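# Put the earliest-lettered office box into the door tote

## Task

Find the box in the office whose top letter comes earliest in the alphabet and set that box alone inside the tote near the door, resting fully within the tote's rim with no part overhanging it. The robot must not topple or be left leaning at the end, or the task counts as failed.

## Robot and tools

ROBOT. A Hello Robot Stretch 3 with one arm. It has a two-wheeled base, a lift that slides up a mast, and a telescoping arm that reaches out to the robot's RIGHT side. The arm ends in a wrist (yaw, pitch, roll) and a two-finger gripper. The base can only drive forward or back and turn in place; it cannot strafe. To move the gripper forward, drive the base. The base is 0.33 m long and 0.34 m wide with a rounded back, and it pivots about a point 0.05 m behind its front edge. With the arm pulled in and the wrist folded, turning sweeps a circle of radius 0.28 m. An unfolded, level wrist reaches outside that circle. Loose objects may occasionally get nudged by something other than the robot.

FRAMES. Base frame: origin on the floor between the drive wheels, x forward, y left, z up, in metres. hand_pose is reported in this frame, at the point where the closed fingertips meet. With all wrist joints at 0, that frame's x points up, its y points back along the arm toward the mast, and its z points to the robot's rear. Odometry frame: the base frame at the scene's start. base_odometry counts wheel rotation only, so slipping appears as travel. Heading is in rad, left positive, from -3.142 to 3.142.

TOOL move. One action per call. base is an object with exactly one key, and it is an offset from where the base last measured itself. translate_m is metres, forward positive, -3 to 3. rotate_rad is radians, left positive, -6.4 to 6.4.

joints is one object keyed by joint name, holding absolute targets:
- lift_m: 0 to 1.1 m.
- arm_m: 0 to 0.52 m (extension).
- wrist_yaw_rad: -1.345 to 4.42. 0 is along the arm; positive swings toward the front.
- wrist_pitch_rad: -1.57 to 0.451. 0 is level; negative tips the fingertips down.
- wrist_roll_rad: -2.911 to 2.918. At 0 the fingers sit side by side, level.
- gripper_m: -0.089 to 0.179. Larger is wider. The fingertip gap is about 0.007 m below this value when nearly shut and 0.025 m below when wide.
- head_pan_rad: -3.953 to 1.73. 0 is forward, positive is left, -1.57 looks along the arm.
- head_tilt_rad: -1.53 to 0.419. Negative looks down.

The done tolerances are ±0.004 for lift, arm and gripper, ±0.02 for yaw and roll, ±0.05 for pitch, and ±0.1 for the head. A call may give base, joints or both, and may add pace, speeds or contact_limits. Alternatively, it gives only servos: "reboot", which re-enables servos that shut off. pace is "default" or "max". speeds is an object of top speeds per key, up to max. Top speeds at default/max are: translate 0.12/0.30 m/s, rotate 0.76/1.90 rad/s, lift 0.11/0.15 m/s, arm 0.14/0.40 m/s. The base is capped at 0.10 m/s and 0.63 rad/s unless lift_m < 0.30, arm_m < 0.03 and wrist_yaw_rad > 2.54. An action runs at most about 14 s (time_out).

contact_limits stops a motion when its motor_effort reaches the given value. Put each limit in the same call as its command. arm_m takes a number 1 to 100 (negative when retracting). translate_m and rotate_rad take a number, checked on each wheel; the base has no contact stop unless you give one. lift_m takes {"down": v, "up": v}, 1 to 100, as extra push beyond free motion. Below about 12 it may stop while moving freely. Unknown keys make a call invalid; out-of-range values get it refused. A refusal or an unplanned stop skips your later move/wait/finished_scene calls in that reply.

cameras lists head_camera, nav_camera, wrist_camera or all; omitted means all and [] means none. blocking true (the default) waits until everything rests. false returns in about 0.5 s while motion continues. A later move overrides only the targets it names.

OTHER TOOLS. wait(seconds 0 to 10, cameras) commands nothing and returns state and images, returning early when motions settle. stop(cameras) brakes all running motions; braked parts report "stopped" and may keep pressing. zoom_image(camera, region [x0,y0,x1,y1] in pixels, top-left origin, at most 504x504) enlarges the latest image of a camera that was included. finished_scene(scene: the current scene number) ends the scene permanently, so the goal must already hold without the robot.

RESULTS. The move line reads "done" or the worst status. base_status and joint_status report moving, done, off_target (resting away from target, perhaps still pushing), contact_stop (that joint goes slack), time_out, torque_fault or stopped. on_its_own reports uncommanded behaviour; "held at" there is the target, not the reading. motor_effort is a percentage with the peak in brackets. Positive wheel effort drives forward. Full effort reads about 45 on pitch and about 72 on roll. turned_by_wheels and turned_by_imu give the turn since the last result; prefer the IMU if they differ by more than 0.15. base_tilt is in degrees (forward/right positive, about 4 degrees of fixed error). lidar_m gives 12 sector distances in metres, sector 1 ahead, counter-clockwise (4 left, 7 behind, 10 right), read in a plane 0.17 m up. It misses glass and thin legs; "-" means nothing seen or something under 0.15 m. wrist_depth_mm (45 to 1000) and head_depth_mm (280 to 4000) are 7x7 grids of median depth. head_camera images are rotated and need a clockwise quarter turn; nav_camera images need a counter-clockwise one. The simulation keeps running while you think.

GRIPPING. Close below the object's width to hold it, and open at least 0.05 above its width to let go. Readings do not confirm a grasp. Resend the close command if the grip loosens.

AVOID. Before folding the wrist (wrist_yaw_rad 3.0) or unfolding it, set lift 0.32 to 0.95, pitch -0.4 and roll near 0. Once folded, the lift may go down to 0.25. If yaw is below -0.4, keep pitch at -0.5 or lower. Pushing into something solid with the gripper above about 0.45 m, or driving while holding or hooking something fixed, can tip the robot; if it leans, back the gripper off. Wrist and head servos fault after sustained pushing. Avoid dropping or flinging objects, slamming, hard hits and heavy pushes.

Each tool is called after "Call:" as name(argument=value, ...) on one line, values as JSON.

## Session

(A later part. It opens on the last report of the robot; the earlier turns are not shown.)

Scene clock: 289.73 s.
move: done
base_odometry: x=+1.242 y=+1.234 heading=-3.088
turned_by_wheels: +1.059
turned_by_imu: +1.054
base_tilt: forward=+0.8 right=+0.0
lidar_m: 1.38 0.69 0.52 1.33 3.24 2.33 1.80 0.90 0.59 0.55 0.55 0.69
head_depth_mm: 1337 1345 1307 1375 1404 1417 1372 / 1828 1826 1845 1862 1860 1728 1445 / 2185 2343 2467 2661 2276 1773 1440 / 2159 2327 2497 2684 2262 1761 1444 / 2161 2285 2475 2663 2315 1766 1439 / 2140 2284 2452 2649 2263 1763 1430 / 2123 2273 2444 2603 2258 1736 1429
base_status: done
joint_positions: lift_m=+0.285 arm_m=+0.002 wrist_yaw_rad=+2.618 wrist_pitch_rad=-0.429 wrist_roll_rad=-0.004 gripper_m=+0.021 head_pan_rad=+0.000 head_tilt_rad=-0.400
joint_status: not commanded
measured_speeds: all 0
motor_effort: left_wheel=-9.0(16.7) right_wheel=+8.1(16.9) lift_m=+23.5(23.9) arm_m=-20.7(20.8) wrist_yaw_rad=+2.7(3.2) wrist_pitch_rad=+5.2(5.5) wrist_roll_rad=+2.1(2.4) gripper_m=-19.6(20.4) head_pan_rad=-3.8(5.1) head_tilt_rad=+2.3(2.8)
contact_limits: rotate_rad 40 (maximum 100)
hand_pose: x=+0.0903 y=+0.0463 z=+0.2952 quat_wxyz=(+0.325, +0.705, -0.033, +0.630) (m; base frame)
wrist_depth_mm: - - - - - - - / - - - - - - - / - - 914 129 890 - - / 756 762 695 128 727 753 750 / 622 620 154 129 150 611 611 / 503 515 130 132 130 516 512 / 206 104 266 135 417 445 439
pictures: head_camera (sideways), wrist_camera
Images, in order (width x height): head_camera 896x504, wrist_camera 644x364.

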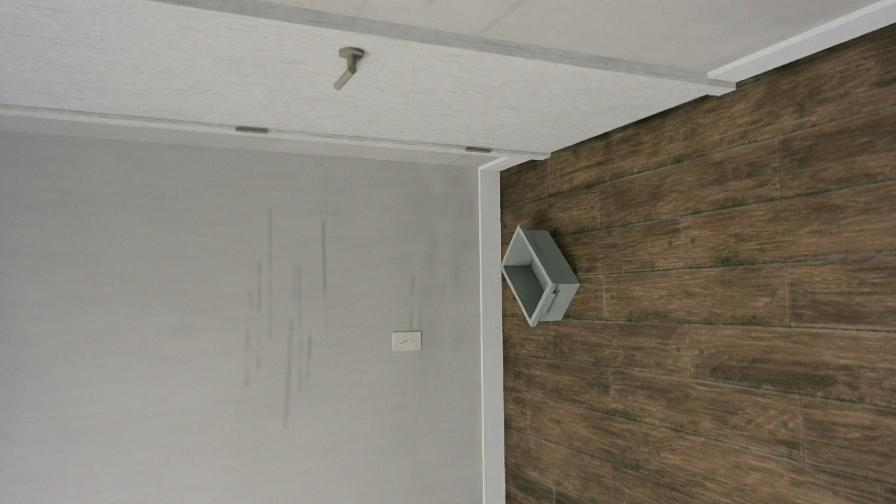

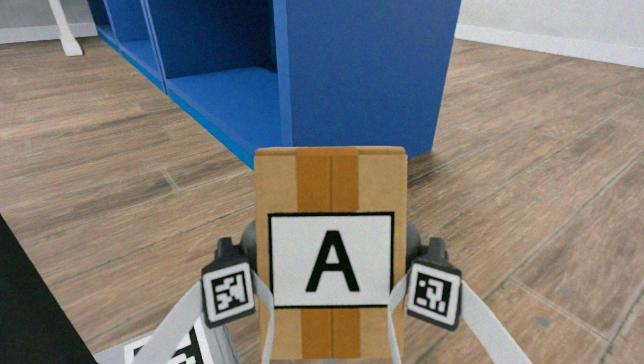

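Call:
move(base={"rotate_rad": 0.082}, joints={"head_pan_rad": -1.57, "head_tilt_rad": -0.9}, pace="max", contact_limits={"rotate_rad": 40}, cameras=[])

Call:
move(base={"translate_m": 1.68}, pace="max", contact_limits={"translate_m": 38}, cameras=[])

Call:
move(base={"rotate_rad": 1.592}, joints={"lift_m": 0.5}, pace="max", contact_limits={"rotate_rad": 40}, cameras=["head_camera"])

Scene clock: 329.33 s.
move: done
base_odometry: x=+1.242 y=+1.234 heading=-3.006
turned_by_wheels: +0.082
turned_by_imu: +0.082
base_tilt: forward=+1.0 right=-0.3
lidar_m: 1.70 0.63 0.53 1.33 3.28 2.33 1.80 0.82 0.58 0.54 0.56 0.74
head_depth_mm: 484 562 670 833 1094 1254 1133 / 481 560 667 826 1089 1252 1139 / 481 561 663 828 1089 1254 748 / 479 556 663 822 1083 1244 752 / 480 555 663 822 1078 1261 1136 / 478 554 661 817 1072 1257 1134 / 477 553 658 812 1066 1261 1131
base_status: done
joint_positions: lift_m=+0.285 arm_m=+0.002 wrist_yaw_rad=+2.618 wrist_pitch_rad=-0.429 wrist_roll_rad=-0.004 gripper_m=+0.021 head_pan_rad=-1.608 head_tilt_rad=-0.902
joint_status: all done
measured_speeds: all 0
motor_effort: left_wheel=-9.8(16.3) right_wheel=+9.0(14.7) lift_m=+24.5(24.9) arm_m=-19.9(22.2) wrist_yaw_rad=+2.7(3.3) wrist_pitch_rad=+5.1(5.5) wrist_roll_rad=+2.2(2.4) gripper_m=-19.8(20.5) head_pan_rad=+1.4(4.7) head_tilt_rad=-4.6(6.3)
contact_limits: rotate_rad 40 (maximum 100)
hand_pose: x=+0.0903 y=+0.0463 z=+0.2952 quat_wxyz=(+0.325, +0.705, -0.033, +0.630) (m; base frame)
wrist_depth_mm: - - - - - - - / - - - - - - - / - - 946 130 - - - / 746 759 684 128 725 758 761 / 604 612 154 130 149 620 618 / 510 510 130 133 130 512 517 / 206 104 267 135 417 442 438
pictures: none
No camera images: "cameras" was empty.

Scene clock: 336.37 s.
move: done
base_odometry: x=-0.422 y=+1.007 heading=-3.006
turned_by_wheels: +0.000
turned_by_imu: -0.001
base_tilt: forward=+1.0 right=-0.1
lidar_m: 0.84 0.86 1.13 2.70 1.34 1.03 2.27 0.68 0.46 0.43 0.44 0.58
head_depth_mm: 373 432 501 637 838 1179 1120 / 374 433 517 641 839 1201 1138 / 374 434 517 642 843 1198 696 / 375 434 517 643 844 1212 750 / 375 435 519 641 844 1211 1140 / 376 436 521 644 848 1199 1140 / 377 437 522 646 853 1204 1138
base_status: done
joint_positions: lift_m=+0.285 arm_m=+0.002 wrist_yaw_rad=+2.618 wrist_pitch_rad=-0.429 wrist_roll_rad=-0.004 gripper_m=+0.021 head_pan_rad=-1.570 head_tilt_rad=-0.901
joint_status: not commanded
measured_speeds: all 0
motor_effort: left_wheel=+2.9(13.0) right_wheel=+4.0(20.4) lift_m=+26.1(26.4) arm_m=-4.4(19.8) wrist_yaw_rad=+2.3(3.3) wrist_pitch_rad=+5.0(5.6) wrist_roll_rad=+2.3(2.4) gripper_m=-20.3(20.8) head_pan_rad=+2.1(4.7) head_tilt_rad=+0.1(5.8)
contact_limits: translate_m 38 (maximum 100)
hand_pose: x=+0.0903 y=+0.0463 z=+0.2952 quat_wxyz=(+0.325, +0.705, -0.033, +0.630) (m; base frame)
wrist_depth_mm: - - - - - - 583 / - - - - - - - / - - - - - - - / 757 748 700 127 730 754 - / 614 616 153 130 148 668 648 / 510 517 130 133 130 - - / 205 104 267 136 421 117 -
pictures: none
No camera images: "cameras" was empty.

Scene clock: 339.50 s.
move: done
base_odometry: x=-0.422 y=+1.007 heading=-1.415
turned_by_wheels: +1.592
turned_by_imu: +1.586
base_tilt: forward=+1.1 right=-0.2
lidar_m: 2.70 1.33 1.03 2.19 0.68 0.46 0.44 0.45 0.59 0.84 0.86 1.14
head_depth_mm: 758 883 1048 1288 1392 1242 1132 / 760 882 1053 1301 1410 1261 490 / 760 883 1052 1306 1426 1245 514 / 765 882 1057 1309 1408 1233 566 / 764 887 1056 1315 1420 1224 1133 / 768 888 1060 1320 1409 1270 1139 / 769 889 1060 1323 1417 1263 1130
base_status: done
joint_positions: lift_m=+0.500 arm_m=+0.002 wrist_yaw_rad=+2.618 wrist_pitch_rad=-0.428 wrist_roll_rad=-0.004 gripper_m=+0.021 head_pan_rad=-1.570 head_tilt_rad=-0.900
joint_status: all done
measured_speeds: all 0
motor_effort: left_wheel=-8.6(14.9) right_wheel=+9.4(16.7) lift_m=+30.3(35.3) arm_m=-9.8(9.9) wrist_yaw_rad=+2.7(3.3) wrist_pitch_rad=+5.0(5.5) wrist_roll_rad=+2.1(2.4) gripper_m=-19.4(20.3) head_pan_rad=+2.7(3.9) head_tilt_rad=+0.9(2.1)
contact_limits: rotate_rad 40 (maximum 100)
hand_pose: x=+0.0904 y=+0.0464 z=+0.5104 quat_wxyz=(+0.325, +0.705, -0.033, +0.630) (m; base frame)
wrist_depth_mm: - - - - - - - / - - - - - - - / - - - - - - - / - - - 128 - - - / 904 910 154 130 149 937 911 / 764 792 130 132 130 773 761 / 206 627 642 135 629 648 670
pictures: head_camera (sideways)
Images, in order (width x height): head_camera 896x504.

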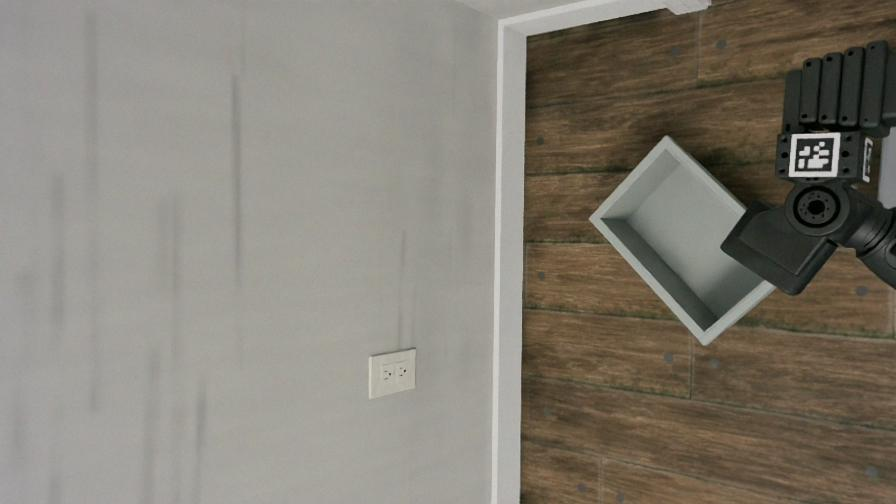

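Call:
move(base={"translate_m": 0.029}, joints={"wrist_yaw_rad": 0, "wrist_pitch_rad": -0.4}, pace="max", contact_limits={"translate_m": 38}, cameras=[])

Call:
move(joints={"wrist_pitch_rad": -1.57, "wrist_roll_rad": -0.76, "arm_m": 0.317}, pace="max", cameras=[])

Call:
move(joints={"lift_m": 0.23}, pace="max", cameras=["wrist_camera", "head_camera"])

Scene clock: 355.53 s.
move: done
base_odometry: x=-0.418 y=+0.979 heading=-1.415
turned_by_wheels: +0.000
turned_by_imu: +0.001
base_tilt: forward=+0.7 right=-0.1
lidar_m: 2.67 1.33 1.01 2.33 0.73 0.49 0.46 0.48 0.63 0.84 0.86 1.14
head_depth_mm: 758 880 1051 1293 1386 1260 1137 / 759 884 1048 1296 1400 1243 490 / 758 881 1050 1293 1411 787 514 / 760 885 1053 1304 1418 1193 1090 / 766 886 1058 1311 1424 1237 1132 / 764 885 1058 1314 1423 1261 1131 / 766 894 1064 1312 1423 1263 1140
base_status: done
joint_positions: lift_m=+0.500 arm_m=+0.002 wrist_yaw_rad=+0.003 wrist_pitch_rad=-0.428 wrist_roll_rad=-0.004 gripper_m=+0.021 head_pan_rad=-1.570 head_tilt_rad=-0.900
joint_status: all done
measured_speeds: all 0
motor_effort: left_wheel=+1.2(6.9) right_wheel=+10.5(13.8) lift_m=+23.5(25.9) arm_m=-19.7(22.4) wrist_yaw_rad=-1.9(9.1) wrist_pitch_rad=+5.2(9.3) wrist_roll_rad=+2.2(2.3) gripper_m=-19.2(20.3) head_pan_rad=+2.2(3.4) head_tilt_rad=-0.1(1.4)
contact_limits: translate_m 38 (maximum 100)
hand_pose: x=-0.0208 y=-0.3698 z=+0.5104 quat_wxyz=(+0.693, +0.152, -0.689, -0.149) (m; base frame)
wrist_depth_mm: - - - - - - - / - - - - - - - / - - 605 - - - - / - - 128 128 128 - - / - - 131 130 131 - - / 736 730 130 132 129 753 - / 662 617 650 135 513 641 -
pictures: none
No camera images: "cameras" was empty.

Scene clock: 357.60 s.
move: done
base_odometry: x=-0.418 y=+0.979 heading=-1.415
turned_by_wheels: +0.000
turned_by_imu: +0.000
base_tilt: forward=+0.9 right=-0.2
lidar_m: 2.67 1.33 1.01 2.33 0.72 0.49 0.46 0.47 0.63 0.84 0.86 1.14
head_depth_mm: 761 877 1045 1295 1384 1252 1112 / 755 878 1047 1218 639 558 505 / 759 883 1052 1187 775 1237 1132 / 763 882 1050 1300 1363 1235 1114 / 763 885 1056 1309 1428 1235 1130 / 764 884 1059 1319 1422 1266 1134 / 768 892 1059 1314 1414 1252 1139
base_status: not commanded
joint_positions: lift_m=+0.500 arm_m=+0.317 wrist_yaw_rad=+0.002 wrist_pitch_rad=-1.563 wrist_roll_rad=-0.756 gripper_m=+0.021 head_pan_rad=-1.570 head_tilt_rad=-0.900
joint_status: all done
measured_speeds: all 0
motor_effort: left_wheel=+1.2(1.4) right_wheel=+10.8(10.8) lift_m=+20.5(23.6) arm_m=+23.1(25.6) wrist_yaw_rad=-1.2(2.1) wrist_pitch_rad=-1.4(5.7) wrist_roll_rad=-0.4(2.0) gripper_m=-19.5(20.3) head_pan_rad=+2.9(3.5) head_tilt_rad=-1.3(2.0)
contact_limits: translate_m 38 (maximum 100)
hand_pose: x=-0.0216 y=-0.4400 z=+0.3823 quat_wxyz=(+0.652, +0.647, -0.280, -0.278) (m; base frame)
wrist_depth_mm: 506 509 504 504 499 495 412 / 510 512 516 513 515 517 517 / 523 519 419 129 526 534 527 / 541 543 416 128 417 537 536 / 551 553 160 130 134 546 540 / 566 560 130 133 130 554 498 / 573 104 - 135 563 499 466
pictures: none
No camera images: "cameras" was empty.

Scene clock: 360.20 s.
move: done
base_odometry: x=-0.418 y=+0.979 heading=-1.415
turned_by_wheels: +0.000
turned_by_imu: +0.000
base_tilt: forward=+0.8 right=-0.3
lidar_m: 2.67 1.33 1.01 2.33 0.72 0.49 0.46 0.48 0.62 0.84 0.86 1.14
head_depth_mm: 755 877 1045 1278 1392 1267 1135 / 760 877 1044 1294 1410 1242 1112 / 760 884 1054 1297 1382 1129 1125 / 763 887 1053 1303 1417 1218 1115 / 767 888 1058 1307 1419 1240 1136 / 764 889 1061 1318 1419 1262 1138 / 767 890 1062 1318 1417 1255 1142
base_status: not commanded
joint_positions: lift_m=+0.230 arm_m=+0.317 wrist_yaw_rad=+0.002 wrist_pitch_rad=-1.564 wrist_roll_rad=-0.756 gripper_m=+0.021 head_pan_rad=-1.570 head_tilt_rad=-0.900
joint_status: all done
measured_speeds: all 0
motor_effort: left_wheel=+1.2(1.5) right_wheel=+10.9(10.9) lift_m=+21.0(22.8) arm_m=+15.7(22.9) wrist_yaw_rad=-1.6(2.1) wrist_pitch_rad=-1.4(1.8) wrist_roll_rad=-0.4(0.7) gripper_m=-18.2(20.3) head_pan_rad=+1.8(3.8) head_tilt_rad=-1.0(2.1)
contact_limits: translate_m 38 (maximum 100)
hand_pose: x=-0.0216 y=-0.4397 z=+0.1123 quat_wxyz=(+0.652, +0.648, -0.280, -0.279) (m; base frame)
wrist_depth_mm: 256 255 255 252 253 252 145 / - 165 181 182 173 185 - / - - - - - - - / - - 128 128 128 - - / - - 130 130 131 - - / - - 130 133 130 - 277 / 163 104 225 136 198 205 194
pictures: head_camera (sideways), wrist_camera
Images, in order (width x height): head_camera 896x504, wrist_camera 644x364.

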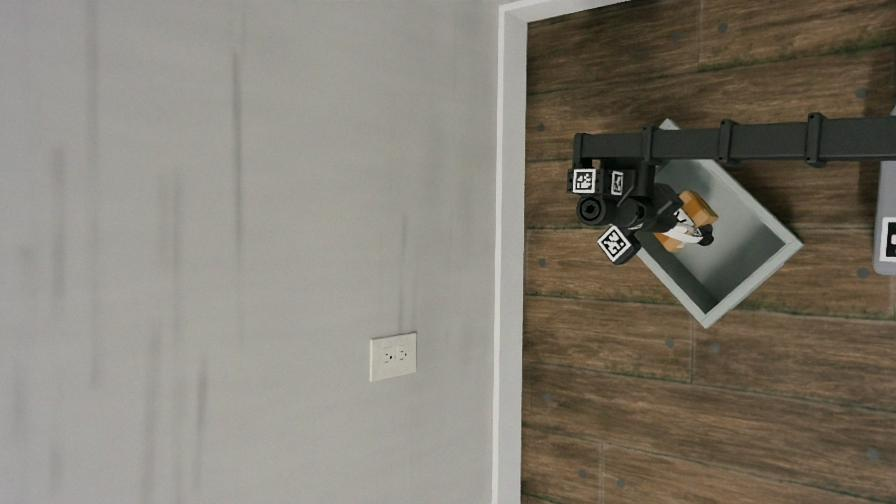

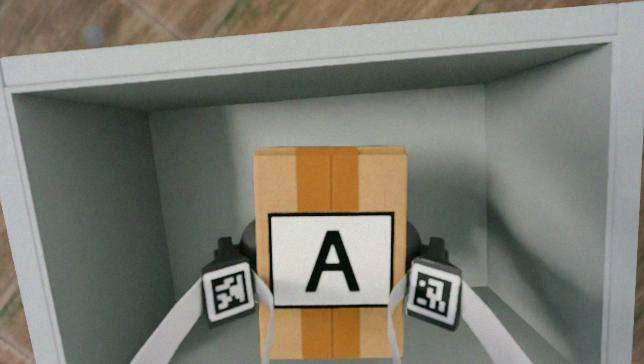

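Call:
move(joints={"lift_m": 0.155}, cameras=[])

Call:
move(joints={"lift_m": 0.122}, speeds={"lift_m": 0.03}, contact_limits={"lift_m": {"down": 13.5}}, cameras=["wrist_camera"])

Scene clock: 366.30 s.
move: done
base_odometry: x=-0.418 y=+0.979 heading=-1.415
turned_by_wheels: +0.000
turned_by_imu: +0.001
base_tilt: forward=+1.0 right=-0.1
lidar_m: 2.66 1.33 1.01 2.33 0.72 0.49 0.46 0.48 0.62 0.84 0.86 1.14
head_depth_mm: 759 880 1040 1295 1403 1255 1137 / 760 882 1046 1289 1427 1234 1118 / 758 882 1049 1306 1419 1035 1096 / 762 888 1053 1296 1413 1206 1121 / 763 888 1053 1306 1411 1241 1138 / 764 886 1059 1310 1411 1261 1137 / 768 892 1068 1325 1413 1263 1138
base_status: not commanded
joint_positions: lift_m=+0.155 arm_m=+0.317 wrist_yaw_rad=+0.002 wrist_pitch_rad=-1.564 wrist_roll_rad=-0.756 gripper_m=+0.021 head_pan_rad=-1.570 head_tilt_rad=-0.900
joint_status: all done
measured_speeds: all 0
motor_effort: left_wheel=+1.3(1.5) right_wheel=+10.7(10.9) lift_m=+21.1(21.8) arm_m=+3.0(7.2) wrist_yaw_rad=-1.1(2.0) wrist_pitch_rad=-1.3(1.7) wrist_roll_rad=-0.6(0.7) gripper_m=-19.2(20.1) head_pan_rad=+1.6(2.8) head_tilt_rad=-1.0(2.4)
contact_limits: translate_m 38 (maximum 100)
hand_pose: x=-0.0216 y=-0.4397 z=+0.0373 quat_wxyz=(+0.652, +0.648, -0.280, -0.279) (m; base frame)
wrist_depth_mm: - 81 93 93 102 119 119 / 131 140 151 182 186 185 - / - 191 190 189 189 189 - / - 194 194 128 192 193 - / - 198 154 130 147 197 - / - - 130 132 130 - - / - - - 135 135 118 -
pictures: none
No camera images: "cameras" was empty.

Scene clock: 367.60 s.
move: contact_stop
base_odometry: x=-0.418 y=+0.979 heading=-1.415
turned_by_wheels: +0.000
turned_by_imu: +0.000
base_tilt: forward=+0.9 right=-0.3
lidar_m: 2.67 1.34 1.01 2.33 0.73 0.49 0.46 0.47 0.63 0.84 0.86 1.14
head_depth_mm: 761 881 1039 1296 1382 1256 1133 / 760 879 1050 1297 1411 1244 1120 / 762 881 1047 1300 1413 1007 1101 / 764 889 1053 1305 1417 1212 1118 / 764 887 1057 1299 1414 1237 1132 / 767 892 1057 1318 1418 1261 1130 / 771 891 1069 1315 1419 1254 1138
base_status: not commanded
joint_positions: lift_m=+0.137 arm_m=+0.317 wrist_yaw_rad=+0.002 wrist_pitch_rad=-1.568 wrist_roll_rad=-0.756 gripper_m=+0.021 head_pan_rad=-1.570 head_tilt_rad=-0.900
joint_status: lift_m contact_stop (moved -0.018 of -0.033)
measured_speeds: all 0
on_its_own: lift_m is slack since a contact_stop (your +0.122 is given up)
motor_effort: left_wheel=+1.1(1.4) right_wheel=+5.8(10.5) lift_m=+25.0(25.0) arm_m=-0.7(3.0) wrist_yaw_rad=-1.5(2.0) wrist_pitch_rad=-0.6(2.1) wrist_roll_rad=-0.6(0.7) gripper_m=-19.3(20.0) head_pan_rad=+2.1(3.3) head_tilt_rad=-2.0(2.7)
contact_limits: lift_m down 14 (down: maximum 72; up: maximum 65); translate_m 38 (maximum 100)
hand_pose: x=-0.0216 y=-0.4387 z=+0.0194 quat_wxyz=(+0.650, +0.649, -0.279, -0.279) (m; base frame)
wrist_depth_mm: - 82 94 94 108 120 120 / 132 140 160 168 169 168 168 / - 173 173 172 172 171 - / - 178 176 127 175 176 - / - 181 180 129 147 179 - / - 184 130 132 131 183 - / - 103 189 135 187 187 -
pictures: wrist_camera
Images, in order (width x height): wrist_camera 644x364.

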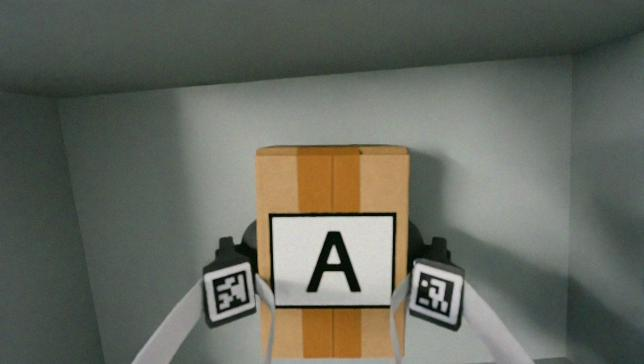

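Call:
move(joints={"gripper_m": 0.13, "lift_m": 0.138}, cameras=[])

Call:
move(joints={"lift_m": 0.4}, pace="max", cameras=["wrist_camera"])

Call:
finished_scene(scene=3)

Scene clock: 371.53 s.
move: done
base_odometry: x=-0.418 y=+0.979 heading=-1.415
turned_by_wheels: +0.000
turned_by_imu: +0.001
base_tilt: forward=+1.0 right=-0.1
lidar_m: 2.67 1.33 1.01 2.33 0.72 0.49 0.46 0.48 0.63 0.84 0.86 1.14
head_depth_mm: 757 879 1044 1294 1398 1265 1134 / 760 882 1050 1302 1413 1237 1119 / 764 880 1047 1300 1416 1005 1098 / 764 886 1057 1310 1433 1207 1120 / 766 886 1056 1309 1421 1238 1138 / 766 891 1063 1307 1421 1262 1129 / 763 885 1063 1313 1429 1256 1135
base_status: not commanded
joint_positions: lift_m=+0.138 arm_m=+0.317 wrist_yaw_rad=+0.002 wrist_pitch_rad=-1.564 wrist_roll_rad=-0.756 gripper_m=+0.130 head_pan_rad=-1.570 head_tilt_rad=-0.900
joint_status: all done
measured_speeds: all 0
motor_effort: left_wheel=+1.0(1.5) right_wheel=+6.2(6.8) lift_m=+30.2(30.4) arm_m=-12.0(12.2) wrist_yaw_rad=-1.4(2.0) wrist_pitch_rad=-1.4(1.7) wrist_roll_rad=-0.3(0.7) gripper_m=+0.3(92.4) head_pan_rad=+1.9(3.2) head_tilt_rad=-1.8(2.8)
contact_limits: translate_m 38 (maximum 100)
hand_pose: x=-0.0216 y=-0.4397 z=+0.0203 quat_wxyz=(+0.652, +0.648, -0.280, -0.279) (m; base frame)
wrist_depth_mm: - 81 93 94 107 119 118 / 132 138 158 169 169 169 - / - 174 173 172 172 172 - / 178 178 177 126 175 176 - / - 181 180 130 178 179 - / - 125 184 132 133 124 - / - 128 190 136 189 187 96
pictures: none
No camera images: "cameras" was empty.

Scene clock: 374.07 s.
move: done
base_odometry: x=-0.418 y=+0.979 heading=-1.415
turned_by_wheels: +0.000
turned_by_imu: +0.000
base_tilt: forward=+1.1 right=-0.1
lidar_m: 2.67 1.34 1.01 2.33 0.73 0.49 0.46 0.48 0.63 0.84 0.86 1.14
head_depth_mm: 762 879 1048 1293 1384 1258 1137 / 758 877 1048 1293 1342 664 592 / 760 883 1052 1265 800 1223 1127 / 762 883 1051 1309 1392 1214 1119 / 766 885 1051 1310 1418 1240 1137 / 767 887 1061 1318 1422 1263 1139 / 766 892 1058 1313 1420 1258 1141
base_status: not commanded
joint_positions: lift_m=+0.400 arm_m=+0.317 wrist_yaw_rad=+0.002 wrist_pitch_rad=-1.564 wrist_roll_rad=-0.756 gripper_m=+0.130 head_pan_rad=-1.570 head_tilt_rad=-0.900
joint_status: all done
measured_speeds: all 0
motor_effort: left_wheel=+1.0(1.5) right_wheel=+6.0(6.8) lift_m=+31.7(34.6) arm_m=-18.5(18.9) wrist_yaw_rad=-1.7(2.0) wrist_pitch_rad=-1.5(1.6) wrist_roll_rad=-0.5(0.8) gripper_m=+0.2(1.3) head_pan_rad=+1.0(2.8) head_tilt_rad=-3.0(3.3)
contact_limits: translate_m 38 (maximum 100)
hand_pose: x=-0.0216 y=-0.4396 z=+0.2823 quat_wxyz=(+0.652, +0.648, -0.280, -0.279) (m; base frame)
wrist_depth_mm: 415 415 409 415 409 410 412 / 428 425 425 419 419 412 416 / 432 432 - 384 - 427 426 / 440 443 - 391 - 435 436 / 445 445 398 390 388 441 446 / 461 124 370 455 458 123 457 / - 121 466 465 474 465 418
pictures: wrist_camera
Images, in order (width x height): wrist_camera 644x364.

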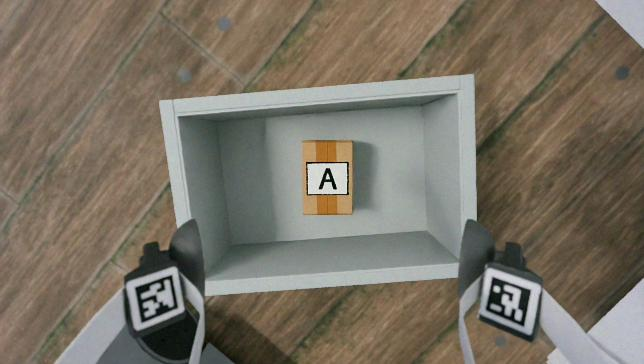

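The scene is finished: the task was done.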